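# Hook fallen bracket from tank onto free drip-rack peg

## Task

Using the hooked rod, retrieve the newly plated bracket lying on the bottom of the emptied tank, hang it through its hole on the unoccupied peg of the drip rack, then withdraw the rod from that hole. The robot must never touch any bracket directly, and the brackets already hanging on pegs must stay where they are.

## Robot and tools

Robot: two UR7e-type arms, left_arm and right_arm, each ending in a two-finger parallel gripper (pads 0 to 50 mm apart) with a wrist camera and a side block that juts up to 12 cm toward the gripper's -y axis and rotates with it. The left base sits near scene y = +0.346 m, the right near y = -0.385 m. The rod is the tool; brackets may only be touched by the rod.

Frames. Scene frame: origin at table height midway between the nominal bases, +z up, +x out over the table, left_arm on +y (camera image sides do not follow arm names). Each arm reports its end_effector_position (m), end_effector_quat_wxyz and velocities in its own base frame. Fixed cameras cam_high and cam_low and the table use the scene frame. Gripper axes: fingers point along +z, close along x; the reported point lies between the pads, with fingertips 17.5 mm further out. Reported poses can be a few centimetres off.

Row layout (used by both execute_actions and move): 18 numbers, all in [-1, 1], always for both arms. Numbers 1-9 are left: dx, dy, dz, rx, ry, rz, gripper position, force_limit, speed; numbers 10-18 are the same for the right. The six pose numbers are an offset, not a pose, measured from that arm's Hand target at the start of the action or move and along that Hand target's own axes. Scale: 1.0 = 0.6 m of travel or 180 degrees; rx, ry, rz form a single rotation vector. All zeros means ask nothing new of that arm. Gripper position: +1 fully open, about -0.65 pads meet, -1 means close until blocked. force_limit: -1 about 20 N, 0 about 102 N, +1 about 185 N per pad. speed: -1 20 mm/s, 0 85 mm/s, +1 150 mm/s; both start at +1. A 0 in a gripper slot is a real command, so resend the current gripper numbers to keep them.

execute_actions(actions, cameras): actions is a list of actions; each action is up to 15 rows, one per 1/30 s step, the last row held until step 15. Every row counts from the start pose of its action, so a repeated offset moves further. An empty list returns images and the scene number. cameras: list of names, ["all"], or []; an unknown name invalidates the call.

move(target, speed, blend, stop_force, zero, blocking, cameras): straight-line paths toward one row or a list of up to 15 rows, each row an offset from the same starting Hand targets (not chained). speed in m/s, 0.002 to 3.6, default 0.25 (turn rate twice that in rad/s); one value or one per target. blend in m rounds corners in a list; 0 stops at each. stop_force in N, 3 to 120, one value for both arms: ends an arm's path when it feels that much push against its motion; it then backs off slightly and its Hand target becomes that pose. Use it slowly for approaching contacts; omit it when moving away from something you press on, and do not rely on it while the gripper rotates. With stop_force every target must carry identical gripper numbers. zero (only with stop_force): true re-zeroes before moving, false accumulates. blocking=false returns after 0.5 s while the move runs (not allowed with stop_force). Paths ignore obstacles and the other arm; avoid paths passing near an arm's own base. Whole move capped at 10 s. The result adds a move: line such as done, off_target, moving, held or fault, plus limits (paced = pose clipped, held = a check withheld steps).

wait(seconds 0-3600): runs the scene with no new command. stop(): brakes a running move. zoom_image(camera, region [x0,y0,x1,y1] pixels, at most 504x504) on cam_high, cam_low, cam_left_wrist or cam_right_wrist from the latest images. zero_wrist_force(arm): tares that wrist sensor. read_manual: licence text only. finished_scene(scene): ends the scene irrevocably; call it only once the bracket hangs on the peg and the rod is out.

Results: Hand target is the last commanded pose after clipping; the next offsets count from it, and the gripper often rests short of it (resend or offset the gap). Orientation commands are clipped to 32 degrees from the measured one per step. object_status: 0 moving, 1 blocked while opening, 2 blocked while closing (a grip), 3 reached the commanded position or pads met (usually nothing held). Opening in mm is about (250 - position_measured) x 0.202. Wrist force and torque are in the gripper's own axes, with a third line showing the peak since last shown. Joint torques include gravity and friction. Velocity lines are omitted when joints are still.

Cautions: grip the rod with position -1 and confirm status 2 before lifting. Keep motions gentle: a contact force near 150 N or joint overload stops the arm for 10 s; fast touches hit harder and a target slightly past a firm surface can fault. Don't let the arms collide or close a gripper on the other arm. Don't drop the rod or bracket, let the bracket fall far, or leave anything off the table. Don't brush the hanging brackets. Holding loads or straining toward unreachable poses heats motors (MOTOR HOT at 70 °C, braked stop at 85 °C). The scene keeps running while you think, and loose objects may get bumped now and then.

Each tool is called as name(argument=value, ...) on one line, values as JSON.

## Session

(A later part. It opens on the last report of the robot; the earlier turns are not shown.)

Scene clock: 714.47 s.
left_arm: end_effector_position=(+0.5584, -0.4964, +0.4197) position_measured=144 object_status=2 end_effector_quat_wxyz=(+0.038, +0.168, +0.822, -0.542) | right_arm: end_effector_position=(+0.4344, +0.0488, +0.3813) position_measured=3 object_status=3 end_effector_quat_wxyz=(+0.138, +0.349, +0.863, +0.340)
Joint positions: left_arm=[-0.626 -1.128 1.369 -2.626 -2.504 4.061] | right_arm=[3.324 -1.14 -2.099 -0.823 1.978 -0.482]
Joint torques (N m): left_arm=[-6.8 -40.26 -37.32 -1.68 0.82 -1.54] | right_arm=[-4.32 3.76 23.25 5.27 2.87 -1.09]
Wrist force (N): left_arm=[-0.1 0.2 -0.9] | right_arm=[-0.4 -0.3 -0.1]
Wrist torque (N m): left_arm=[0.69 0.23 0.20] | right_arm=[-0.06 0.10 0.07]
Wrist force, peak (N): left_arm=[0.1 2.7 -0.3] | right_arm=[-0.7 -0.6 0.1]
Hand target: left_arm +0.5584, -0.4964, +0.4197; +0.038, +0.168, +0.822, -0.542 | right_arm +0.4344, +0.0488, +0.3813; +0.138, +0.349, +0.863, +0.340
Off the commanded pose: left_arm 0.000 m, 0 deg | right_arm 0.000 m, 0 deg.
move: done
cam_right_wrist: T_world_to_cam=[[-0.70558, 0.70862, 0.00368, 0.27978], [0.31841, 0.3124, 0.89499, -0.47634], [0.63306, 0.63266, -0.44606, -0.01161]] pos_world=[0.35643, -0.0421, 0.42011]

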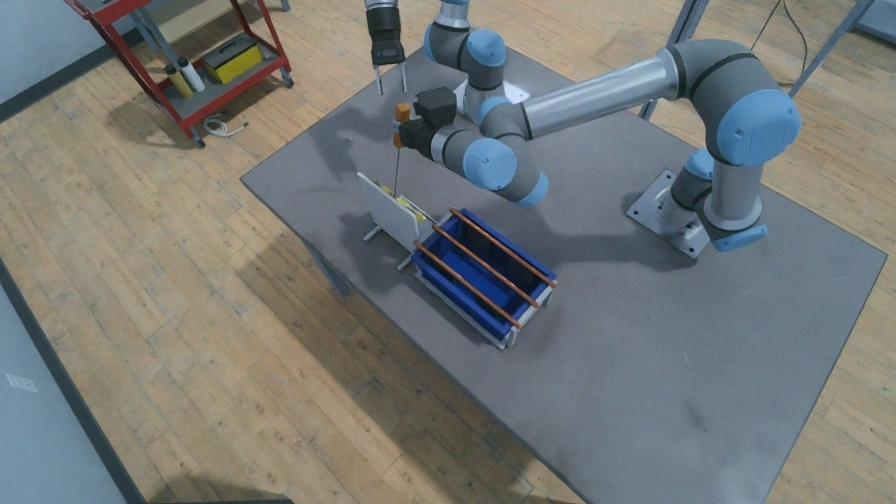

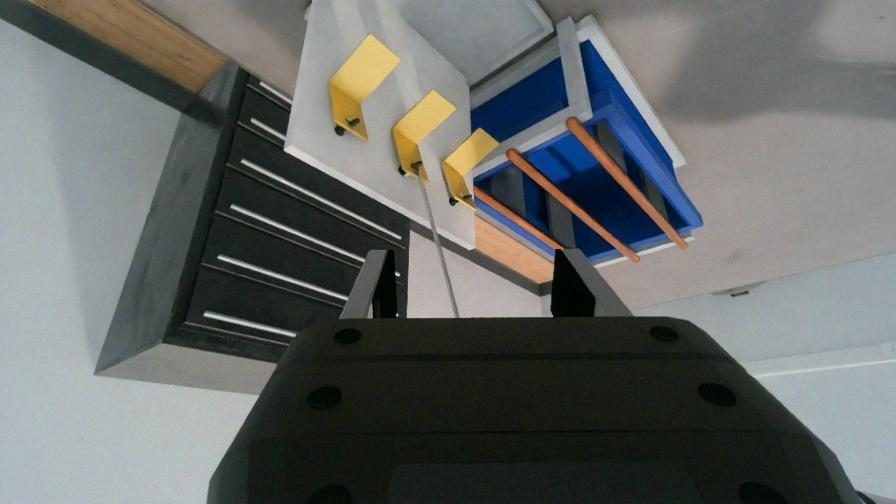

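move(target=[0.00141,0.00513,0.00239,0,0,0,-1,-0.5,-0.6,0,0,0,0,0,0,1,1,1], speed=0.015, stop_force=4, cameras=["cam_high","cam_right_wrist"])

zoom_image(camera="cam_right_wrist", region=[390, 140, 440, 190])

Scene clock: 722.03 s.
left_arm: end_effector_position=(+0.5584, -0.4964, +0.4171) position_measured=144 object_status=2 end_effector_quat_wxyz=(+0.038, +0.168, +0.822, -0.542) | right_arm: end_effector_position=(+0.4344, +0.0488, +0.3813) position_measured=3 object_status=3 end_effector_quat_wxyz=(+0.138, +0.349, +0.863, +0.340)
Joint positions: left_arm=[-0.626 -1.127 1.374 -2.632 -2.504 4.061] | right_arm=[3.324 -1.14 -2.099 -0.823 1.978 -0.482]
Joint torques (N m): left_arm=[-6.61 -58.8 -37.41 -2.47 -0.73 -0.94] | right_arm=[-4.33 3.52 23.02 5.19 2.83 -0.88]
Wrist force (N): left_arm=[-0.2 0.9 -2.5] | right_arm=[0.0 -0.2 0.0]
Wrist torque (N m): left_arm=[0.30 0.24 0.18] | right_arm=[-0.05 0.03 0.07]
Wrist force, peak (N): left_arm=[-0.3 -4.0 -4.3] | right_arm=[-0.6 -0.6 0.0]
Hand target: left_arm +0.5584, -0.4964, +0.4171; +0.038, +0.168, +0.822, -0.542 (not the last commanded pose) | right_arm +0.4344, +0.0488, +0.3813; +0.138, +0.349, +0.863, +0.340
Off the commanded pose: left_arm 0.001 m, 0 deg | right_arm 0.000 m, 0 deg.
move: contact (left_arm)
cam_right_wrist: T_world_to_cam=[[-0.70558, 0.70862, 0.00368, 0.27978], [0.31841, 0.3124, 0.89499, -0.47634], [0.63306, 0.63266, -0.44606, -0.01161]] pos_world=[0.35643, -0.0421, 0.42011]

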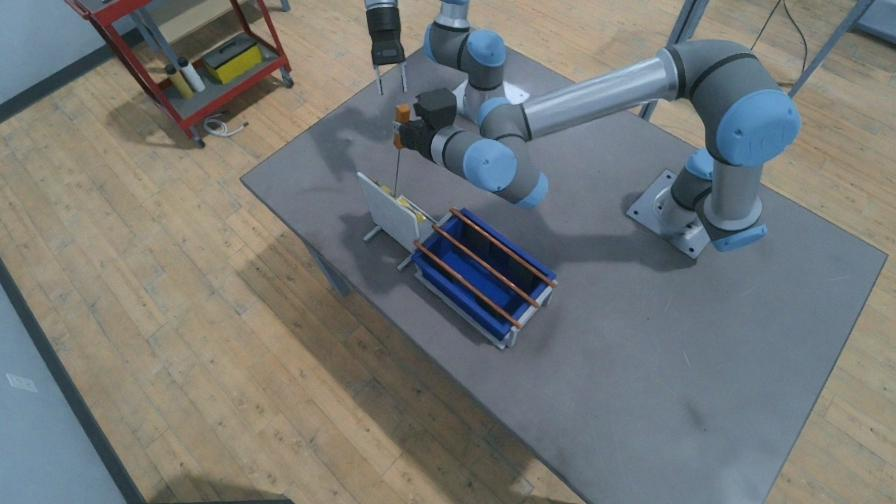

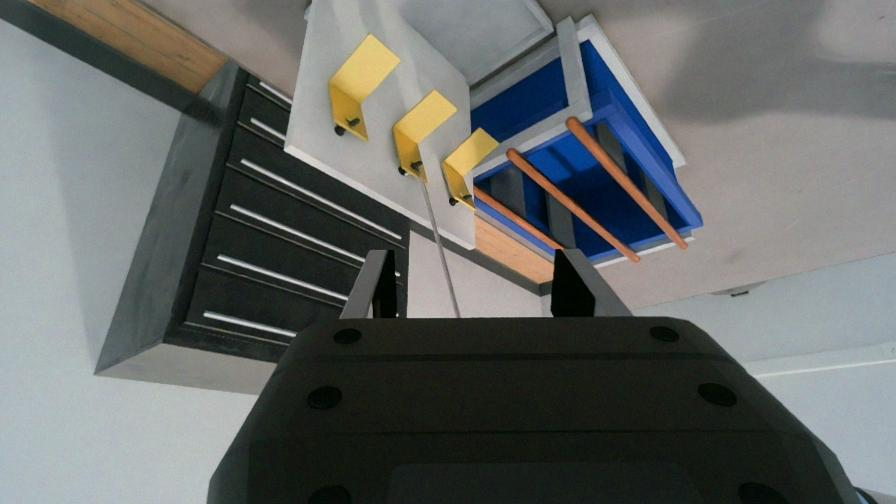

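Scaled by 10.080 from the camera's image (finer frame: 1280x720).

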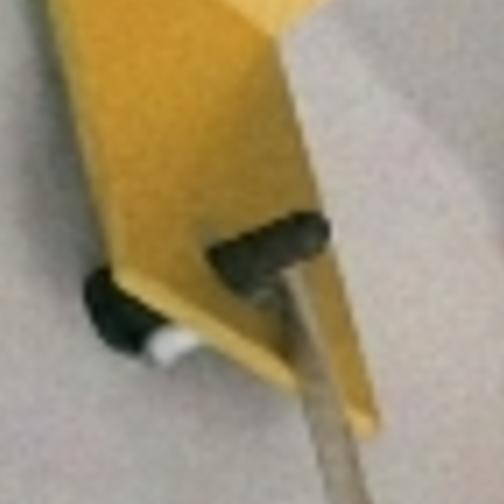

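move(target=[0.00072,0,-0.00443,0,0,0,-1,-0.5,-0.6,0,0,0,0,0,0,1,1,1], speed=0.015)

move(target=[0.00181,0.00659,0.00308,0,0,0,-1,-0.5,-0.6,0,0,0,0,0,0,1,1,1], speed=0.015, stop_force=4, cameras=["cam_high","cam_right_wrist"])

zoom_image(camera="cam_right_wrist", region=[390, 140, 440, 190])

Scene clock: 742.13 s.
left_arm: end_effector_position=(+0.5583, -0.4938, +0.4182) position_measured=144 object_status=2 end_effector_quat_wxyz=(+0.038, +0.168, +0.822, -0.543) | right_arm: end_effector_position=(+0.4344, +0.0488, +0.3813) position_measured=3 object_status=3 end_effector_quat_wxyz=(+0.138, +0.349, +0.863, +0.340)
Joint positions: left_arm=[-0.623 -1.131 1.376 -2.627 -2.507 4.065] | right_arm=[3.324 -1.14 -2.099 -0.823 1.978 -0.482]
Joint torques (N m): left_arm=[-4.35 -36.57 -28.35 -4.31 -0.77 -1.53] | right_arm=[-3.5 3.55 22.61 5.13 2.96 -1.09]
Wrist force (N): left_arm=[-0.7 -0.1 0.9] | right_arm=[-0.2 -0.4 0.1]
Wrist torque (N m): left_arm=[1.02 0.15 0.32] | right_arm=[-0.08 0.07 0.07]
Wrist force, peak (N): left_arm=[-0.1 1.1 -2.7] | right_arm=[-0.3 -0.9 0.2]
Hand target: left_arm +0.5583, -0.4939, +0.4180; +0.038, +0.168, +0.822, -0.542 | right_arm +0.4344, +0.0488, +0.3813; +0.138, +0.349, +0.863, +0.340
Off the commanded pose: left_arm 0.000 m, 0 deg | right_arm 0.000 m, 0 deg.
move: done

Scene clock: 743.50 s.
left_arm: end_effector_position=(+0.5583, -0.4939, +0.4164) position_measured=144 object_status=2 end_effector_quat_wxyz=(+0.038, +0.168, +0.822, -0.543) | right_arm: end_effector_position=(+0.4344, +0.0488, +0.3813) position_measured=3 object_status=3 end_effector_quat_wxyz=(+0.138, +0.349, +0.863, +0.340)
Joint positions: left_arm=[-0.623 -1.13 1.379 -2.632 -2.507 4.065] | right_arm=[3.324 -1.14 -2.099 -0.823 1.978 -0.482]
Joint torques (N m): left_arm=[2.21 -56.67 -35.05 -2.17 1.25 -0.84] | right_arm=[-3.99 3.45 22.87 5.14 2.9 -0.97]
Wrist force (N): left_arm=[0.0 -3.6 -1.8] | right_arm=[-0.2 -0.3 0.1]
Wrist torque (N m): left_arm=[0.69 0.16 0.21] | right_arm=[-0.05 0.08 0.07]
Wrist force, peak (N): left_arm=[-0.2 -10.6 -4.5] | right_arm=[-0.8 -0.5 0.3]
Hand target: left_arm +0.5583, -0.4939, +0.4164; +0.038, +0.168, +0.822, -0.543 (not the last commanded pose) | right_arm +0.4344, +0.0488, +0.3813; +0.138, +0.349, +0.863, +0.340
Off the commanded pose: left_arm 0.003 m, 0 deg | right_arm 0.000 m, 0 deg.
move: contact (left_arm)
cam_right_wrist: T_world_to_cam=[[-0.70558, 0.70862, 0.00368, 0.27978], [0.31841, 0.3124, 0.89499, -0.47634], [0.63306, 0.63266, -0.44606, -0.01161]] pos_world=[0.35643, -0.0421, 0.42011]

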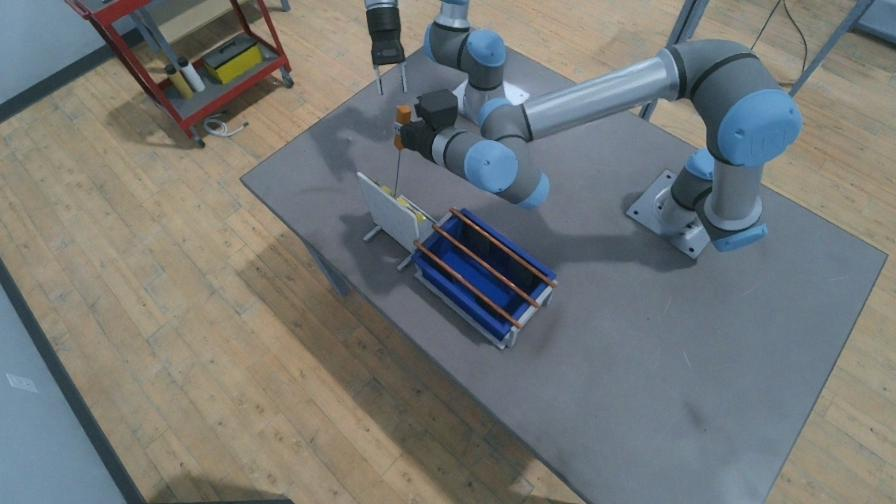

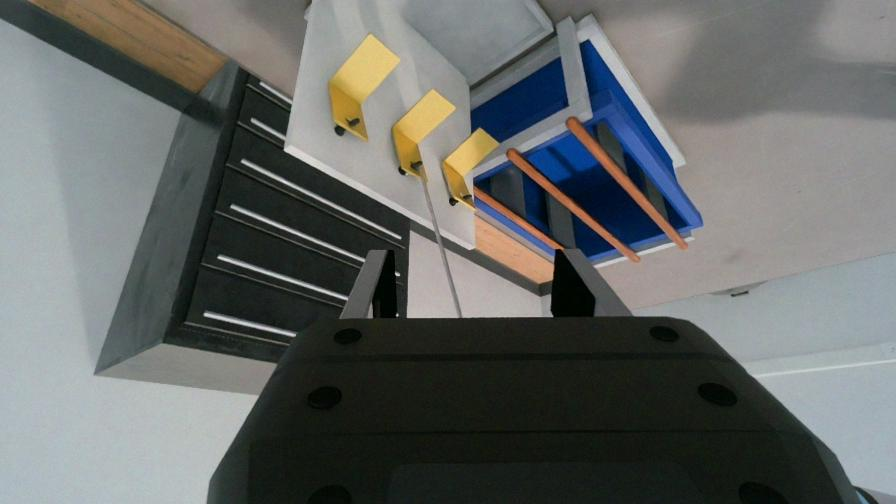

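Scaled by 10.080 from the camera's image (finer frame: 1280x720).

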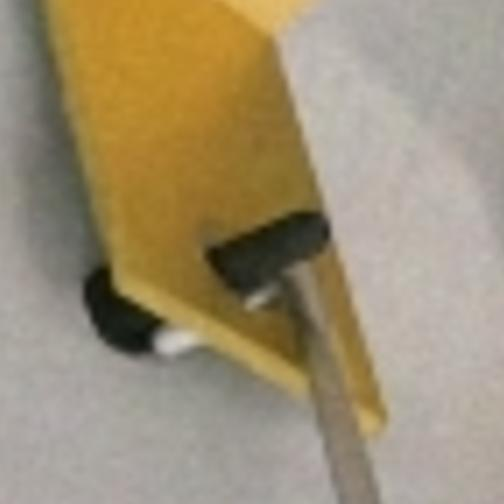

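zoom_image(camera="cam_right_wrist", region=[320, 95, 380, 155])

zoom_image(camera="cam_right_wrist", region=[430, 160, 490, 220])

zoom_image(camera="cam_high", region=[365, 165, 435, 235])

Scaled by 8.400 from the camera's image (finer frame: 1280x720).

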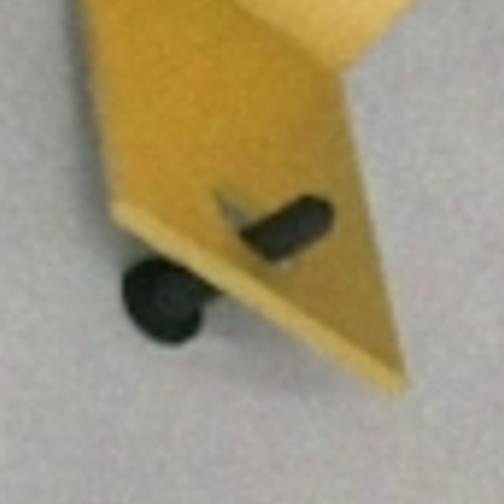

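Scaled by 8.400 from the camera's image (finer frame: 1280x720).

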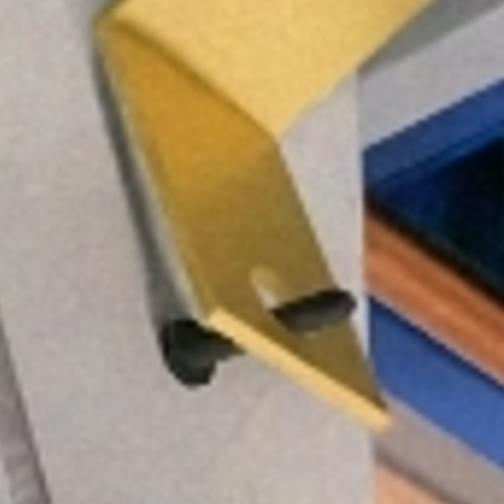

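Scaled by 7.200 from the camera's image (finer frame: 1280x720).

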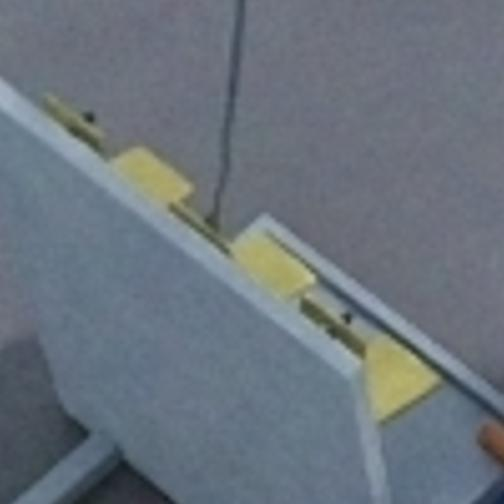

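move(target=[-0.0011,-0.0019,0.0027,0,0,0,-1,-0.5,-0.6,0,0,0,0,0,0,1,1,1], speed=0.015, cameras=["cam_right_wrist"])

zoom_image(camera="cam_right_wrist", region=[390, 140, 440, 190])

Scene clock: 795.90 s.
left_arm: end_effector_position=(+0.5584, -0.4960, +0.4170) position_measured=144 object_status=2 end_effector_quat_wxyz=(+0.038, +0.168, +0.822, -0.543) | right_arm: end_effector_position=(+0.4344, +0.0488, +0.3813) position_measured=3 object_status=3 end_effector_quat_wxyz=(+0.138, +0.349, +0.863, +0.340)
Joint positions: left_arm=[-0.626 -1.127 1.375 -2.632 -2.505 4.062] | right_arm=[3.324 -1.14 -2.099 -0.823 1.978 -0.482]
Joint torques (N m): left_arm=[4.95 -39.14 -19.26 -4.36 -1.98 1.3] | right_arm=[-3.55 3.17 22.64 5.1 2.99 -0.91]
Wrist force (N): left_arm=[0.0 -2.6 -3.1] | right_arm=[-0.4 0.1 -0.1]
Wrist torque (N m): left_arm=[0.29 0.26 0.26] | right_arm=[-0.01 0.10 0.07]
Wrist force, peak (N): left_arm=[-0.1 -4.2 -1.8] | right_arm=[-0.5 -0.5 -0.5]
Hand target: left_arm +0.5584, -0.4959, +0.4169; +0.038, +0.168, +0.822, -0.543 | right_arm +0.4344, +0.0488, +0.3813; +0.138, +0.349, +0.863, +0.340
Off the commanded pose: left_arm 0.000 m, 0 deg | right_arm 0.000 m, 0 deg.
move: done
cam_right_wrist: T_world_to_cam=[[-0.70558, 0.70862, 0.00368, 0.27978], [0.31841, 0.3124, 0.89499, -0.47634], [0.63306, 0.63266, -0.44606, -0.01161]] pos_world=[0.35643, -0.0421, 0.42011]

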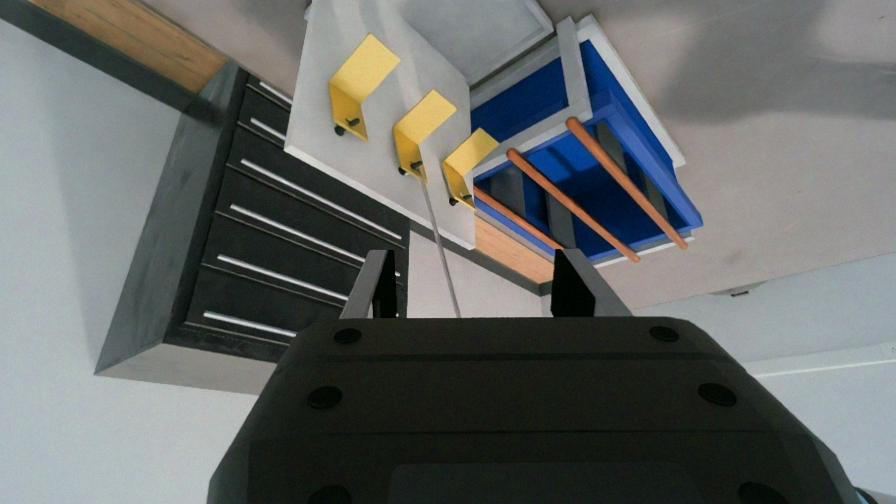

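Scaled by 10.080 from the camera's image (finer frame: 1280x720).

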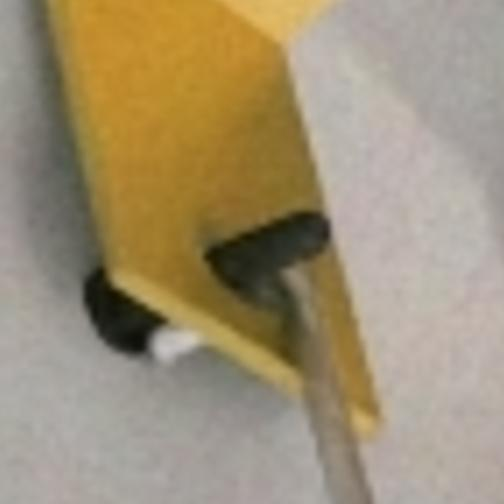

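move(target=[[-0.0004,-0.00147,-0.00068,0,0,0,-1,-0.5,-0.6,0,0,0,0,0,0,1,1,1],[0.00195,-0.01462,0.0261,-0.02419,-0.08794,-0.041,-1,-0.5,-0.6,0,0,0,0,0,0,1,1,1]], speed=0.03, cameras=["cam_high","cam_right_wrist"])

zoom_image(camera="cam_right_wrist", region=[390, 140, 440, 190])

Scene clock: 826.43 s.
left_arm: end_effector_position=(+0.5525, -0.5130, +0.4179) position_measured=144 object_status=2 end_effector_quat_wxyz=(+0.122, +0.037, +0.838, -0.530) end_effector_velocity=(-0.002, +0.000, +0.001) end_effector_angular_velocity=(-0.001, +0.000, -0.008) | right_arm: end_effector_position=(+0.4344, +0.0488, +0.3813) position_measured=3 object_status=3 end_effector_quat_wxyz=(+0.138, +0.349, +0.863, +0.340)
Joint positions: left_arm=[-0.734 -1.221 1.546 -2.953 -2.161 3.715] | right_arm=[3.324 -1.14 -2.099 -0.823 1.978 -0.482]
Joint velocities: left_arm=[0.001 -0.001 -0.001 0.003 -0.008 0.004] | right_arm=[within noise]
Joint torques (N m): left_arm=[8.08 -40.53 -34.52 -1.59 -3.42 1.66] | right_arm=[-3.93 4.69 21.61 5.05 2.95 -0.96]
Wrist force (N): left_arm=[-0.2 0.5 -0.4] | right_arm=[-0.5 -0.2 0.0]
Wrist torque (N m): left_arm=[0.86 0.21 0.31] | right_arm=[-0.04 0.12 0.07]
Wrist force, peak (N): left_arm=[-0.1 -3.7 -3.8] | right_arm=[-0.9 -0.3 0.3]
Hand target: left_arm +0.5526, -0.5129, +0.4179; +0.122, +0.037, +0.838, -0.530 | right_arm +0.4344, +0.0488, +0.3813; +0.138, +0.349, +0.863, +0.340
Off the commanded pose: left_arm 0.000 m, 0 deg | right_arm 0.000 m, 0 deg.
move: done
cam_right_wrist: T_world_to_cam=[[-0.70558, 0.70862, 0.00368, 0.27978], [0.31841, 0.3124, 0.89499, -0.47634], [0.63306, 0.63266, -0.44606, -0.01161]] pos_world=[0.35643, -0.0421, 0.42011]

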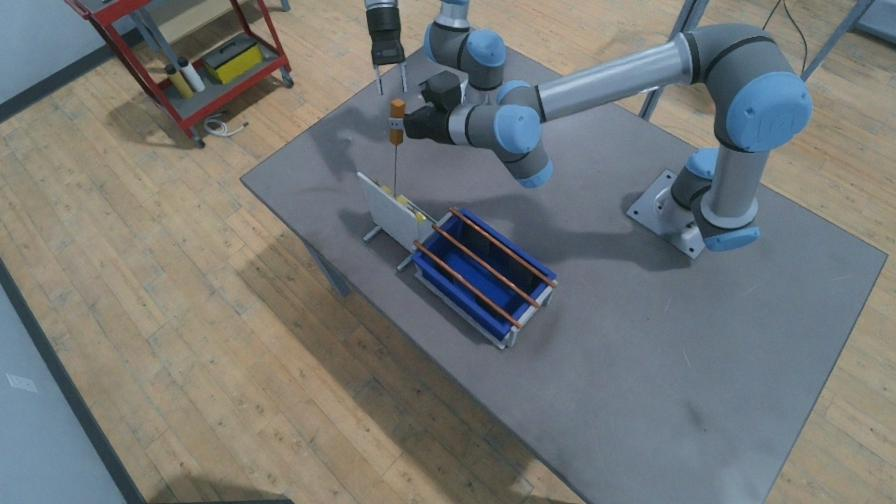

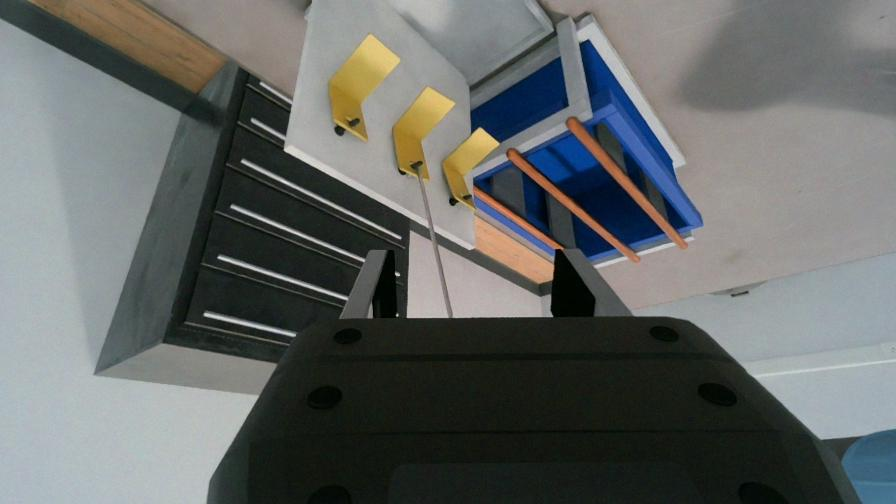

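Scaled by 10.080 from the camera's image (finer frame: 1280x720).

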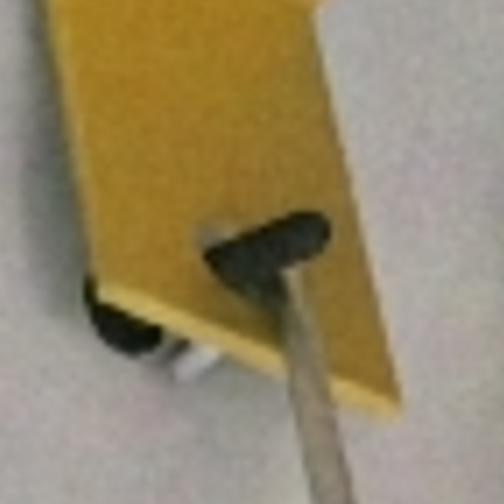

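move(target=[0.00121,0.0044,0.00205,0,0,0,-1,-0.5,-0.6,0,0,0,0,0,0,1,1,1], speed=0.015, stop_force=4, cameras=["cam_right_wrist"])

zoom_image(camera="cam_right_wrist", region=[390, 140, 440, 190])

Scene clock: 833.30 s.
left_arm: end_effector_position=(+0.5526, -0.5129, +0.4148) position_measured=144 object_status=2 end_effector_quat_wxyz=(+0.122, +0.037, +0.838, -0.530) | right_arm: end_effector_position=(+0.4344, +0.0488, +0.3813) position_measured=3 object_status=3 end_effector_quat_wxyz=(+0.138, +0.349, +0.863, +0.340)
Joint positions: left_arm=[-0.734 -1.219 1.55 -2.96 -2.161 3.716] | right_arm=[3.324 -1.14 -2.099 -0.823 1.978 -0.482]
Joint torques (N m): left_arm=[7.54 -38.8 -34.13 -1.52 -2.45 1.47] | right_arm=[-4.36 5.09 21.9 5.05 2.97 -0.93]
Wrist force (N): left_arm=[-0.1 0.1 -0.9] | right_arm=[-0.4 -0.3 0.1]
Wrist torque (N m): left_arm=[0.69 0.23 0.26] | right_arm=[-0.07 0.10 0.07]
Wrist force, peak (N): left_arm=[-0.1 0.3 -1.2] | right_arm=[-0.5 -0.7 0.3]
Hand target: left_arm +0.5526, -0.5129, +0.4149; +0.122, +0.037, +0.838, -0.530 | right_arm +0.4344, +0.0488, +0.3813; +0.138, +0.349, +0.863, +0.340
Off the commanded pose: left_arm 0.000 m, 0 deg | right_arm 0.000 m, 0 deg.
move: done
cam_right_wrist: T_world_to_cam=[[-0.70558, 0.70862, 0.00368, 0.27978], [0.31841, 0.3124, 0.89499, -0.47634], [0.63306, 0.63266, -0.44606, -0.01161]] pos_world=[0.35643, -0.0421, 0.42011]

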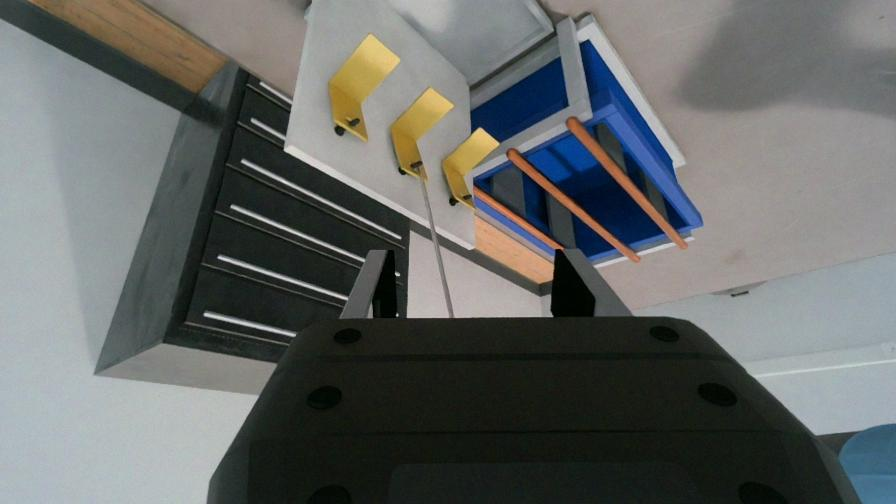

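Scaled by 10.080 from the camera's image (finer frame: 1280x720).

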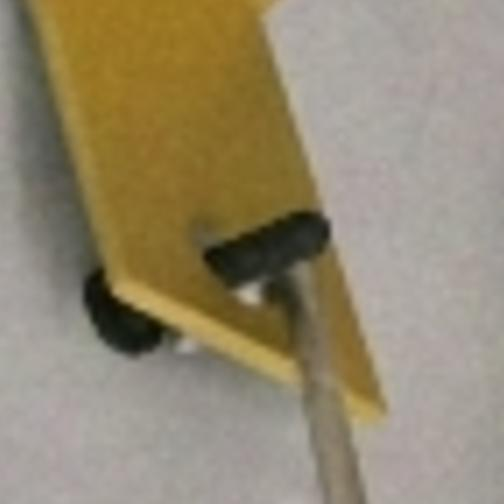

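move(target=[0.00101,0.00367,0.00171,0,0,0,-1,-0.5,-0.6,0,0,0,0,0,0,1,1,1], speed=0.015, stop_force=3, cameras=["cam_right_wrist"])

zoom_image(camera="cam_right_wrist", region=[390, 140, 440, 190])

Scene clock: 848.07 s.
left_arm: end_effector_position=(+0.5526, -0.5129, +0.4129) position_measured=144 object_status=2 end_effector_quat_wxyz=(+0.122, +0.037, +0.838, -0.530) | right_arm: end_effector_position=(+0.4344, +0.0488, +0.3813) position_measured=3 object_status=3 end_effector_quat_wxyz=(+0.138, +0.349, +0.863, +0.340)
Joint positions: left_arm=[-0.734 -1.217 1.554 -2.965 -2.161 3.716] | right_arm=[3.324 -1.14 -2.099 -0.823 1.978 -0.482]
Joint torques (N m): left_arm=[5.08 -53.63 -35.02 -1.7 1.05 0.86] | right_arm=[-3.8 5.01 20.94 5.08 2.92 -0.97]
Wrist force (N): left_arm=[-0.2 -2.2 -0.5] | right_arm=[-0.3 -0.6 0.3]
Wrist torque (N m): left_arm=[0.91 0.22 0.30] | right_arm=[-0.11 0.09 0.07]
Wrist force, peak (N): left_arm=[0.0 -5.5 -1.8] | right_arm=[-0.5 -0.7 -0.4]
Hand target: left_arm +0.5526, -0.5129, +0.4129; +0.122, +0.037, +0.838, -0.530 (not the last commanded pose) | right_arm +0.4344, +0.0488, +0.3813; +0.138, +0.349, +0.863, +0.340
Off the commanded pose: left_arm 0.001 m, 0 deg | right_arm 0.000 m, 0 deg.
move: contact (left_arm)
cam_right_wrist: T_world_to_cam=[[-0.70558, 0.70862, 0.00368, 0.27978], [0.31841, 0.3124, 0.89499, -0.47634], [0.63306, 0.63266, -0.44606, -0.01161]] pos_world=[0.35643, -0.0421, 0.42011]

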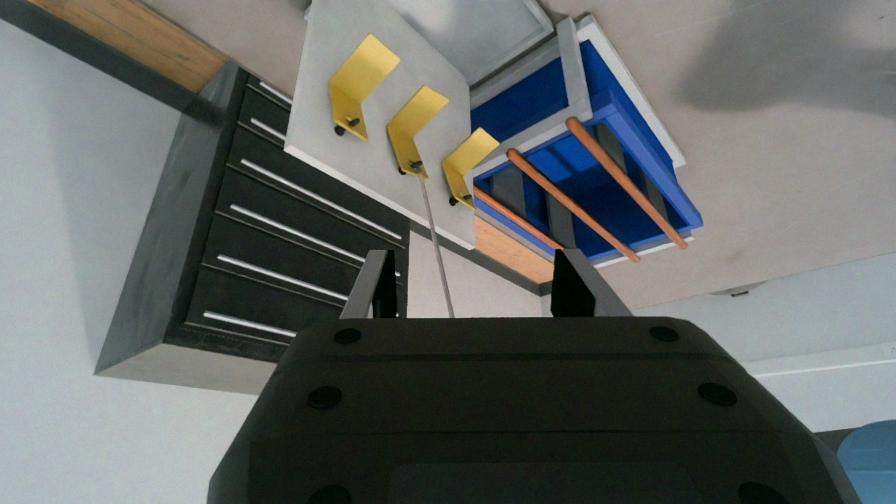

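Scaled by 10.080 from the camera's image (finer frame: 1280x720).

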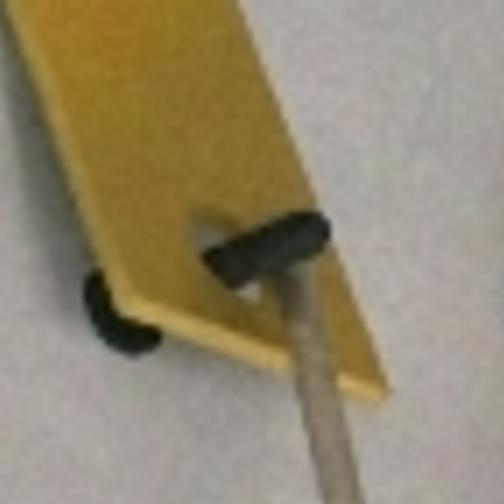

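move(target=[-0.00048,-0.00176,-0.00082,0,0,0,-1,-0.5,-0.6,0,0,0,0,0,0,1,1,1], speed=0.015)

move(target=[0.0083,0,0,0,0,0,-1,-0.5,-0.6,0,0,0,0,0,0,1,1,1], speed=0.015, stop_force=3, cameras=["cam_high","cam_right_wrist"])

zoom_image(camera="cam_right_wrist", region=[390, 140, 440, 190])

Scene clock: 857.53 s.
left_arm: end_effector_position=(+0.5526, -0.5129, +0.4143) position_measured=144 object_status=2 end_effector_quat_wxyz=(+0.122, +0.037, +0.838, -0.530) | right_arm: end_effector_position=(+0.4344, +0.0488, +0.3813) position_measured=3 object_status=3 end_effector_quat_wxyz=(+0.138, +0.349, +0.863, +0.340)
Joint positions: left_arm=[-0.734 -1.218 1.551 -2.962 -2.161 3.716] | right_arm=[3.324 -1.14 -2.099 -0.823 1.978 -0.482]
Joint torques (N m): left_arm=[4.93 -43.49 -20.94 -4.62 0.99 0.79] | right_arm=[-4.64 5.11 20.91 5.17 2.94 -1.03]
Wrist force (N): left_arm=[-0.1 0.4 -1.1] | right_arm=[-0.3 -0.3 -0.2]
Wrist torque (N m): left_arm=[0.71 0.24 0.26] | right_arm=[-0.05 0.09 0.07]
Wrist force, peak (N): left_arm=[0.0 -3.0 -0.9] | right_arm=[-0.7 -0.6 0.1]
Hand target: left_arm +0.5526, -0.5129, +0.4141; +0.122, +0.037, +0.838, -0.530 | right_arm +0.4344, +0.0488, +0.3813; +0.138, +0.349, +0.863, +0.340
Off the commanded pose: left_arm 0.000 m, 0 deg | right_arm 0.000 m, 0 deg.
move: done

Scene clock: 859.23 s.
left_arm: end_effector_position=(+0.5478, -0.5133, +0.4129) position_measured=144 object_status=2 end_effector_quat_wxyz=(+0.122, +0.037, +0.838, -0.530) | right_arm: end_effector_position=(+0.4344, +0.0488, +0.3813) position_measured=3 object_status=3 end_effector_quat_wxyz=(+0.138, +0.349, +0.863, +0.340)
Joint positions: left_arm=[-0.74 -1.226 1.566 -2.971 -2.156 3.712] | right_arm=[3.324 -1.14 -2.099 -0.823 1.978 -0.482]
Joint torques (N m): left_arm=[7.96 -29.38 -36.66 -1.52 -3.32 1.27] | right_arm=[-4.11 5.14 21.13 5.16 2.91 -0.92]
Wrist force (N): left_arm=[0.0 -0.1 -1.0] | right_arm=[-0.3 -0.4 -0.1]
Wrist torque (N m): left_arm=[0.71 0.19 0.31] | right_arm=[-0.08 0.09 0.07]
Wrist force, peak (N): left_arm=[-0.1 -0.1 -1.1] | right_arm=[-0.3 -0.5 0.5]
Hand target: left_arm +0.5478, -0.5133, +0.4129; +0.122, +0.037, +0.838, -0.530 | right_arm +0.4344, +0.0488, +0.3813; +0.138, +0.349, +0.863, +0.340
Off the commanded pose: left_arm 0.000 m, 0 deg | right_arm 0.000 m, 0 deg.
move: done
cam_right_wrist: T_world_to_cam=[[-0.70558, 0.70862, 0.00368, 0.27978], [0.31841, 0.3124, 0.89499, -0.47634], [0.63306, 0.63266, -0.44606, -0.01161]] pos_world=[0.35643, -0.0421, 0.42011]

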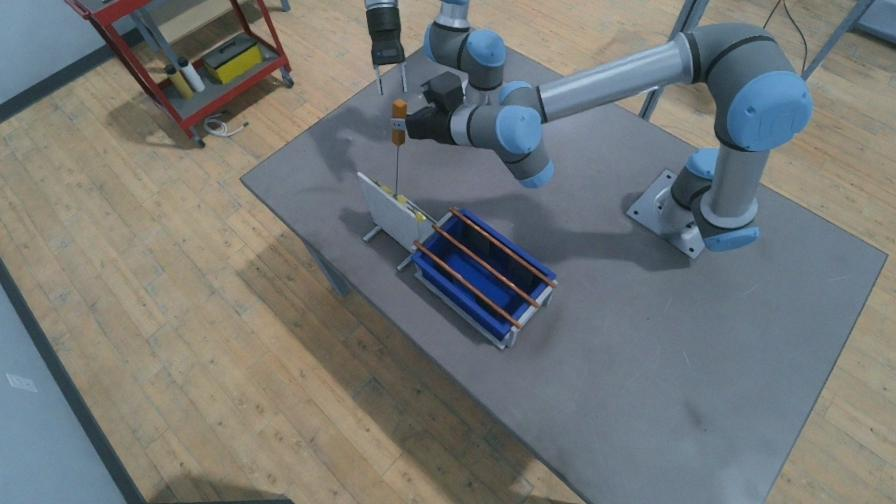

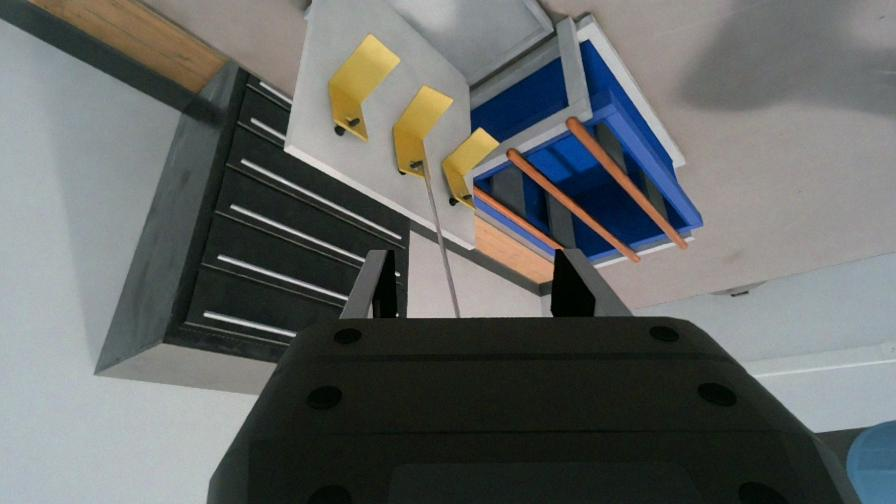

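Scaled by 10.080 from the camera's image (finer frame: 1280x720).

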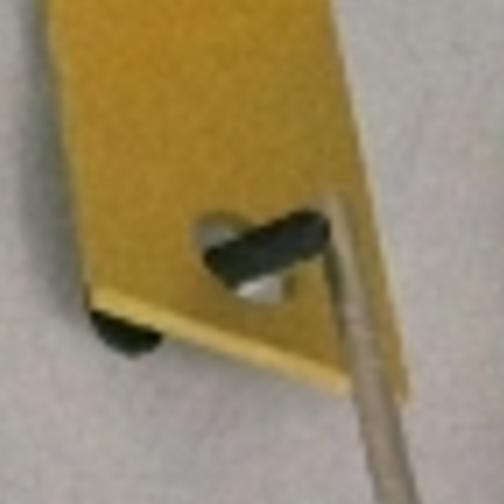

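move(target=[0.0083,0,0,0,0,0,-1,-0.5,-0.6,0,0,0,0,0,0,1,1,1], speed=0.02, stop_force=3, cameras=["cam_right_wrist"])

zoom_image(camera="cam_right_wrist", region=[390, 140, 440, 190])

Scene clock: 870.80 s.
left_arm: end_effector_position=(+0.5430, -0.5136, +0.4117) position_measured=144 object_status=2 end_effector_quat_wxyz=(+0.122, +0.037, +0.838, -0.530) | right_arm: end_effector_position=(+0.4344, +0.0488, +0.3813) position_measured=3 object_status=3 end_effector_quat_wxyz=(+0.138, +0.349, +0.863, +0.340)
Joint positions: left_arm=[-0.746 -1.234 1.58 -2.979 -2.15 3.708] | right_arm=[3.324 -1.14 -2.099 -0.823 1.978 -0.482]
Joint torques (N m): left_arm=[7.8 -28.16 -36.05 -1.63 -3.31 1.33] | right_arm=[-3.92 5.54 20.97 5.14 3.01 -1.11]
Wrist force (N): left_arm=[-0.1 0.0 -1.1] | right_arm=[-0.3 -0.5 -0.1]
Wrist torque (N m): left_arm=[0.73 0.21 0.31] | right_arm=[-0.09 0.08 0.07]
Wrist force, peak (N): left_arm=[-0.5 -0.6 -1.1] | right_arm=[-0.6 -0.8 0.0]
Hand target: left_arm +0.5430, -0.5136, +0.4117; +0.122, +0.037, +0.838, -0.530 | right_arm +0.4344, +0.0488, +0.3813; +0.138, +0.349, +0.863, +0.340
Off the commanded pose: left_arm 0.000 m, 0 deg | right_arm 0.000 m, 0 deg.
move: done
cam_right_wrist: T_world_to_cam=[[-0.70558, 0.70862, 0.00368, 0.27978], [0.31841, 0.3124, 0.89499, -0.47634], [0.63306, 0.63266, -0.44606, -0.01161]] pos_world=[0.35643, -0.0421, 0.42011]

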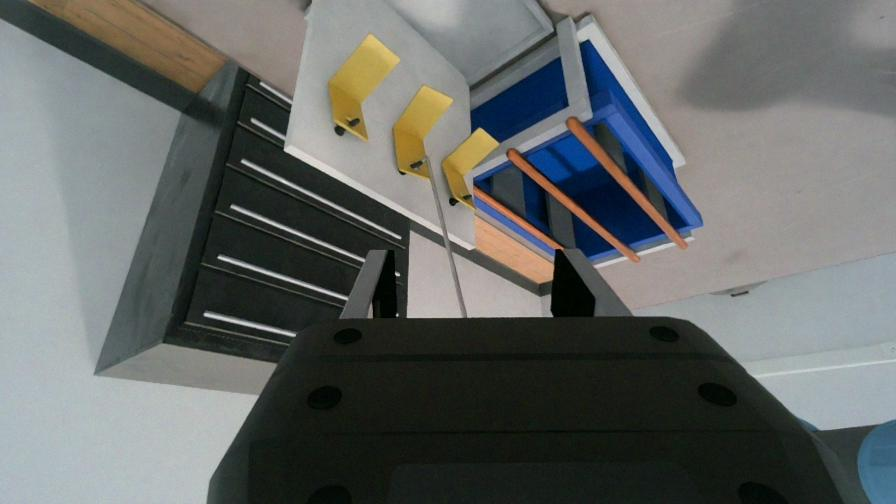

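Scaled by 10.080 from the camera's image (finer frame: 1280x720).

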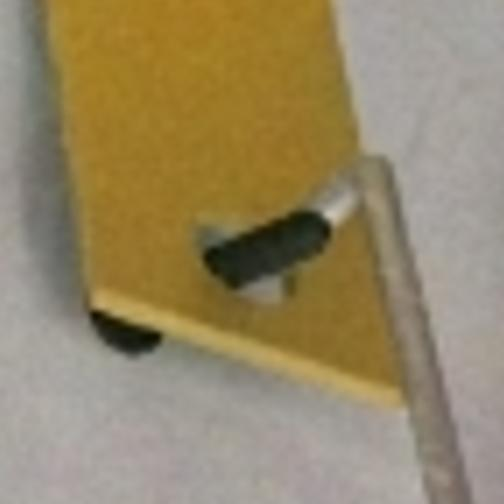

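move(target=[0.01,0,0,0,0,0,-1,-0.5,-0.6,0,0,0,0,0,0,1,1,1], speed=0.02, stop_force=3, cameras=["cam_right_wrist"])

zoom_image(camera="cam_right_wrist", region=[390, 140, 440, 190])

Scene clock: 878.13 s.
left_arm: end_effector_position=(+0.5371, -0.5140, +0.4102) position_measured=144 object_status=2 end_effector_quat_wxyz=(+0.122, +0.037, +0.838, -0.530) | right_arm: end_effector_position=(+0.4344, +0.0488, +0.3813) position_measured=3 object_status=3 end_effector_quat_wxyz=(+0.138, +0.349, +0.863, +0.340)
Joint positions: left_arm=[-0.754 -1.243 1.598 -2.989 -2.144 3.704] | right_arm=[3.324 -1.14 -2.099 -0.823 1.978 -0.482]
Joint torques (N m): left_arm=[8.34 -28.22 -36.45 -1.78 -3.39 1.38] | right_arm=[-4.45 5.64 20.46 5.05 2.9 -0.96]
Wrist force (N): left_arm=[0.1 0.3 -1.1] | right_arm=[-0.6 -0.4 -0.1]
Wrist torque (N m): left_arm=[0.66 0.22 0.28] | right_arm=[-0.07 0.15 0.08]
Wrist force, peak (N): left_arm=[-0.8 -0.5 -1.1] | right_arm=[-0.5 -0.8 0.2]
Hand target: left_arm +0.5371, -0.5140, +0.4102; +0.122, +0.037, +0.838, -0.530 | right_arm +0.4344, +0.0488, +0.3813; +0.138, +0.349, +0.863, +0.340
Off the commanded pose: left_arm 0.000 m, 0 deg | right_arm 0.000 m, 0 deg.
move: done
cam_right_wrist: T_world_to_cam=[[-0.70558, 0.70862, 0.00368, 0.27978], [0.31841, 0.3124, 0.89499, -0.47634], [0.63306, 0.63266, -0.44606, -0.01161]] pos_world=[0.35643, -0.0421, 0.42011]

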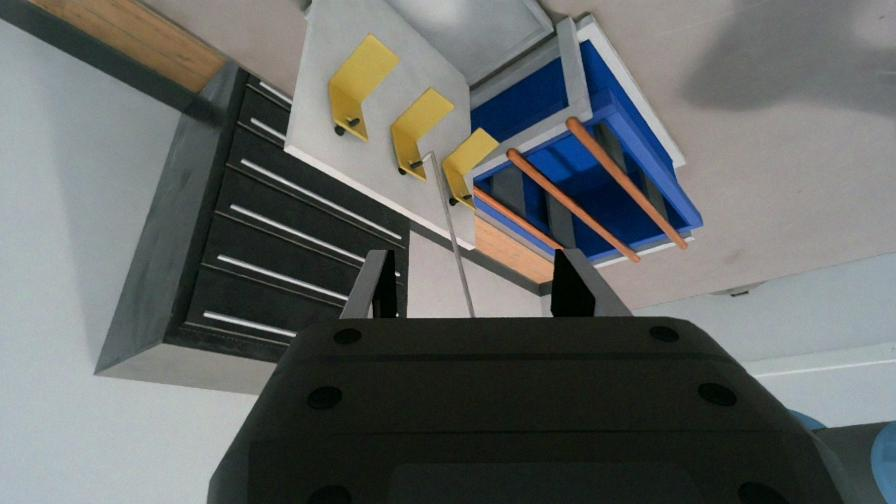

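Scaled by 10.080 from the camera's image (finer frame: 1280x720).

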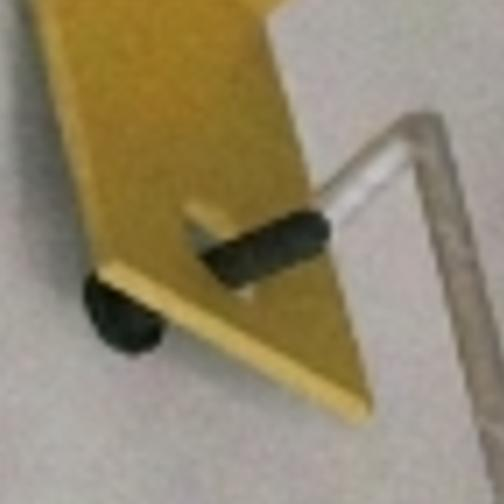

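move(target=[[0.02,0,0,0,0,0,-1,-0.5,-0.6,0,0,0,0,0,0,1,1,1],[0.149,-0.025,-0.022,0,0,0,-1,-0.5,-0.6,0,0,0,0,0,0,1,1,1]], speed=[0.03,0.1], blend=[0.004,0], cameras=["cam_high","cam_right_wrist"])

zoom_image(camera="cam_right_wrist", region=[320, 80, 520, 240])

Scene clock: 886.33 s.
left_arm: end_effector_position=(+0.4456, -0.5146, +0.4071) position_measured=144 object_status=2 end_effector_quat_wxyz=(+0.122, +0.037, +0.838, -0.530) | right_arm: end_effector_position=(+0.4344, +0.0488, +0.3813) position_measured=3 object_status=3 end_effector_quat_wxyz=(+0.138, +0.349, +0.863, +0.340)
Joint positions: left_arm=[-0.885 -1.408 1.822 -3.084 -2.028 3.633] | right_arm=[3.324 -1.14 -2.099 -0.823 1.978 -0.482]
Joint torques (N m): left_arm=[-1.18 -27.92 -25.8 -1.89 -2.83 1.67] | right_arm=[-3.85 5.77 21.09 5.12 2.92 -1.03]
Wrist force (N): left_arm=[-0.1 0.4 -0.8] | right_arm=[-0.3 -0.2 -0.2]
Wrist torque (N m): left_arm=[0.65 0.24 0.25] | right_arm=[-0.05 0.10 0.07]
Wrist force, peak (N): left_arm=[1.6 0.0 -1.2] | right_arm=[-0.7 -0.4 0.3]
Hand target: left_arm +0.4456, -0.5146, +0.4070; +0.122, +0.037, +0.838, -0.530 | right_arm +0.4344, +0.0488, +0.3813; +0.138, +0.349, +0.863, +0.340
Off the commanded pose: left_arm 0.000 m, 0 deg | right_arm 0.000 m, 0 deg.
move: done
cam_right_wrist: T_world_to_cam=[[-0.70558, 0.70862, 0.00368, 0.27978], [0.31841, 0.3124, 0.89499, -0.47634], [0.63306, 0.63266, -0.44606, -0.01161]] pos_world=[0.35643, -0.0421, 0.42011]

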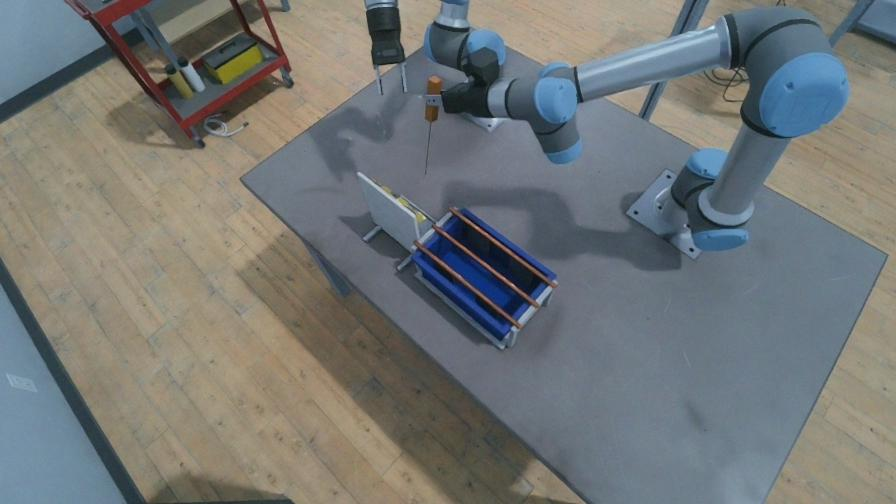

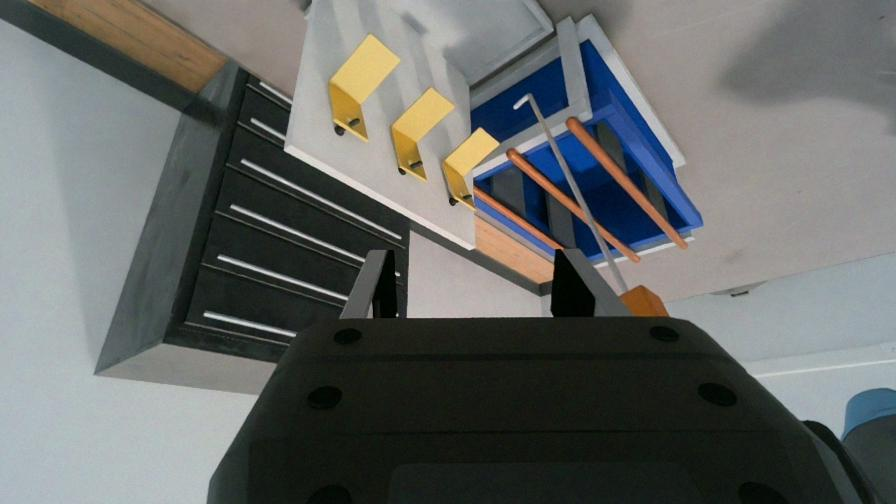

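Scaled by 2.520 from the camera's image (finer frame: 1280x720).

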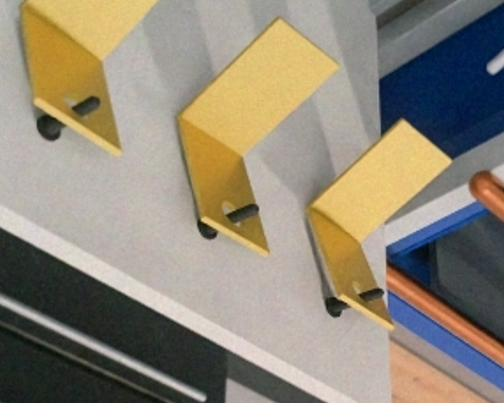

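All three brackets are hanging and the rod is out of the hole.

finished_scene(scene=2)

The scene is finished: the task was done.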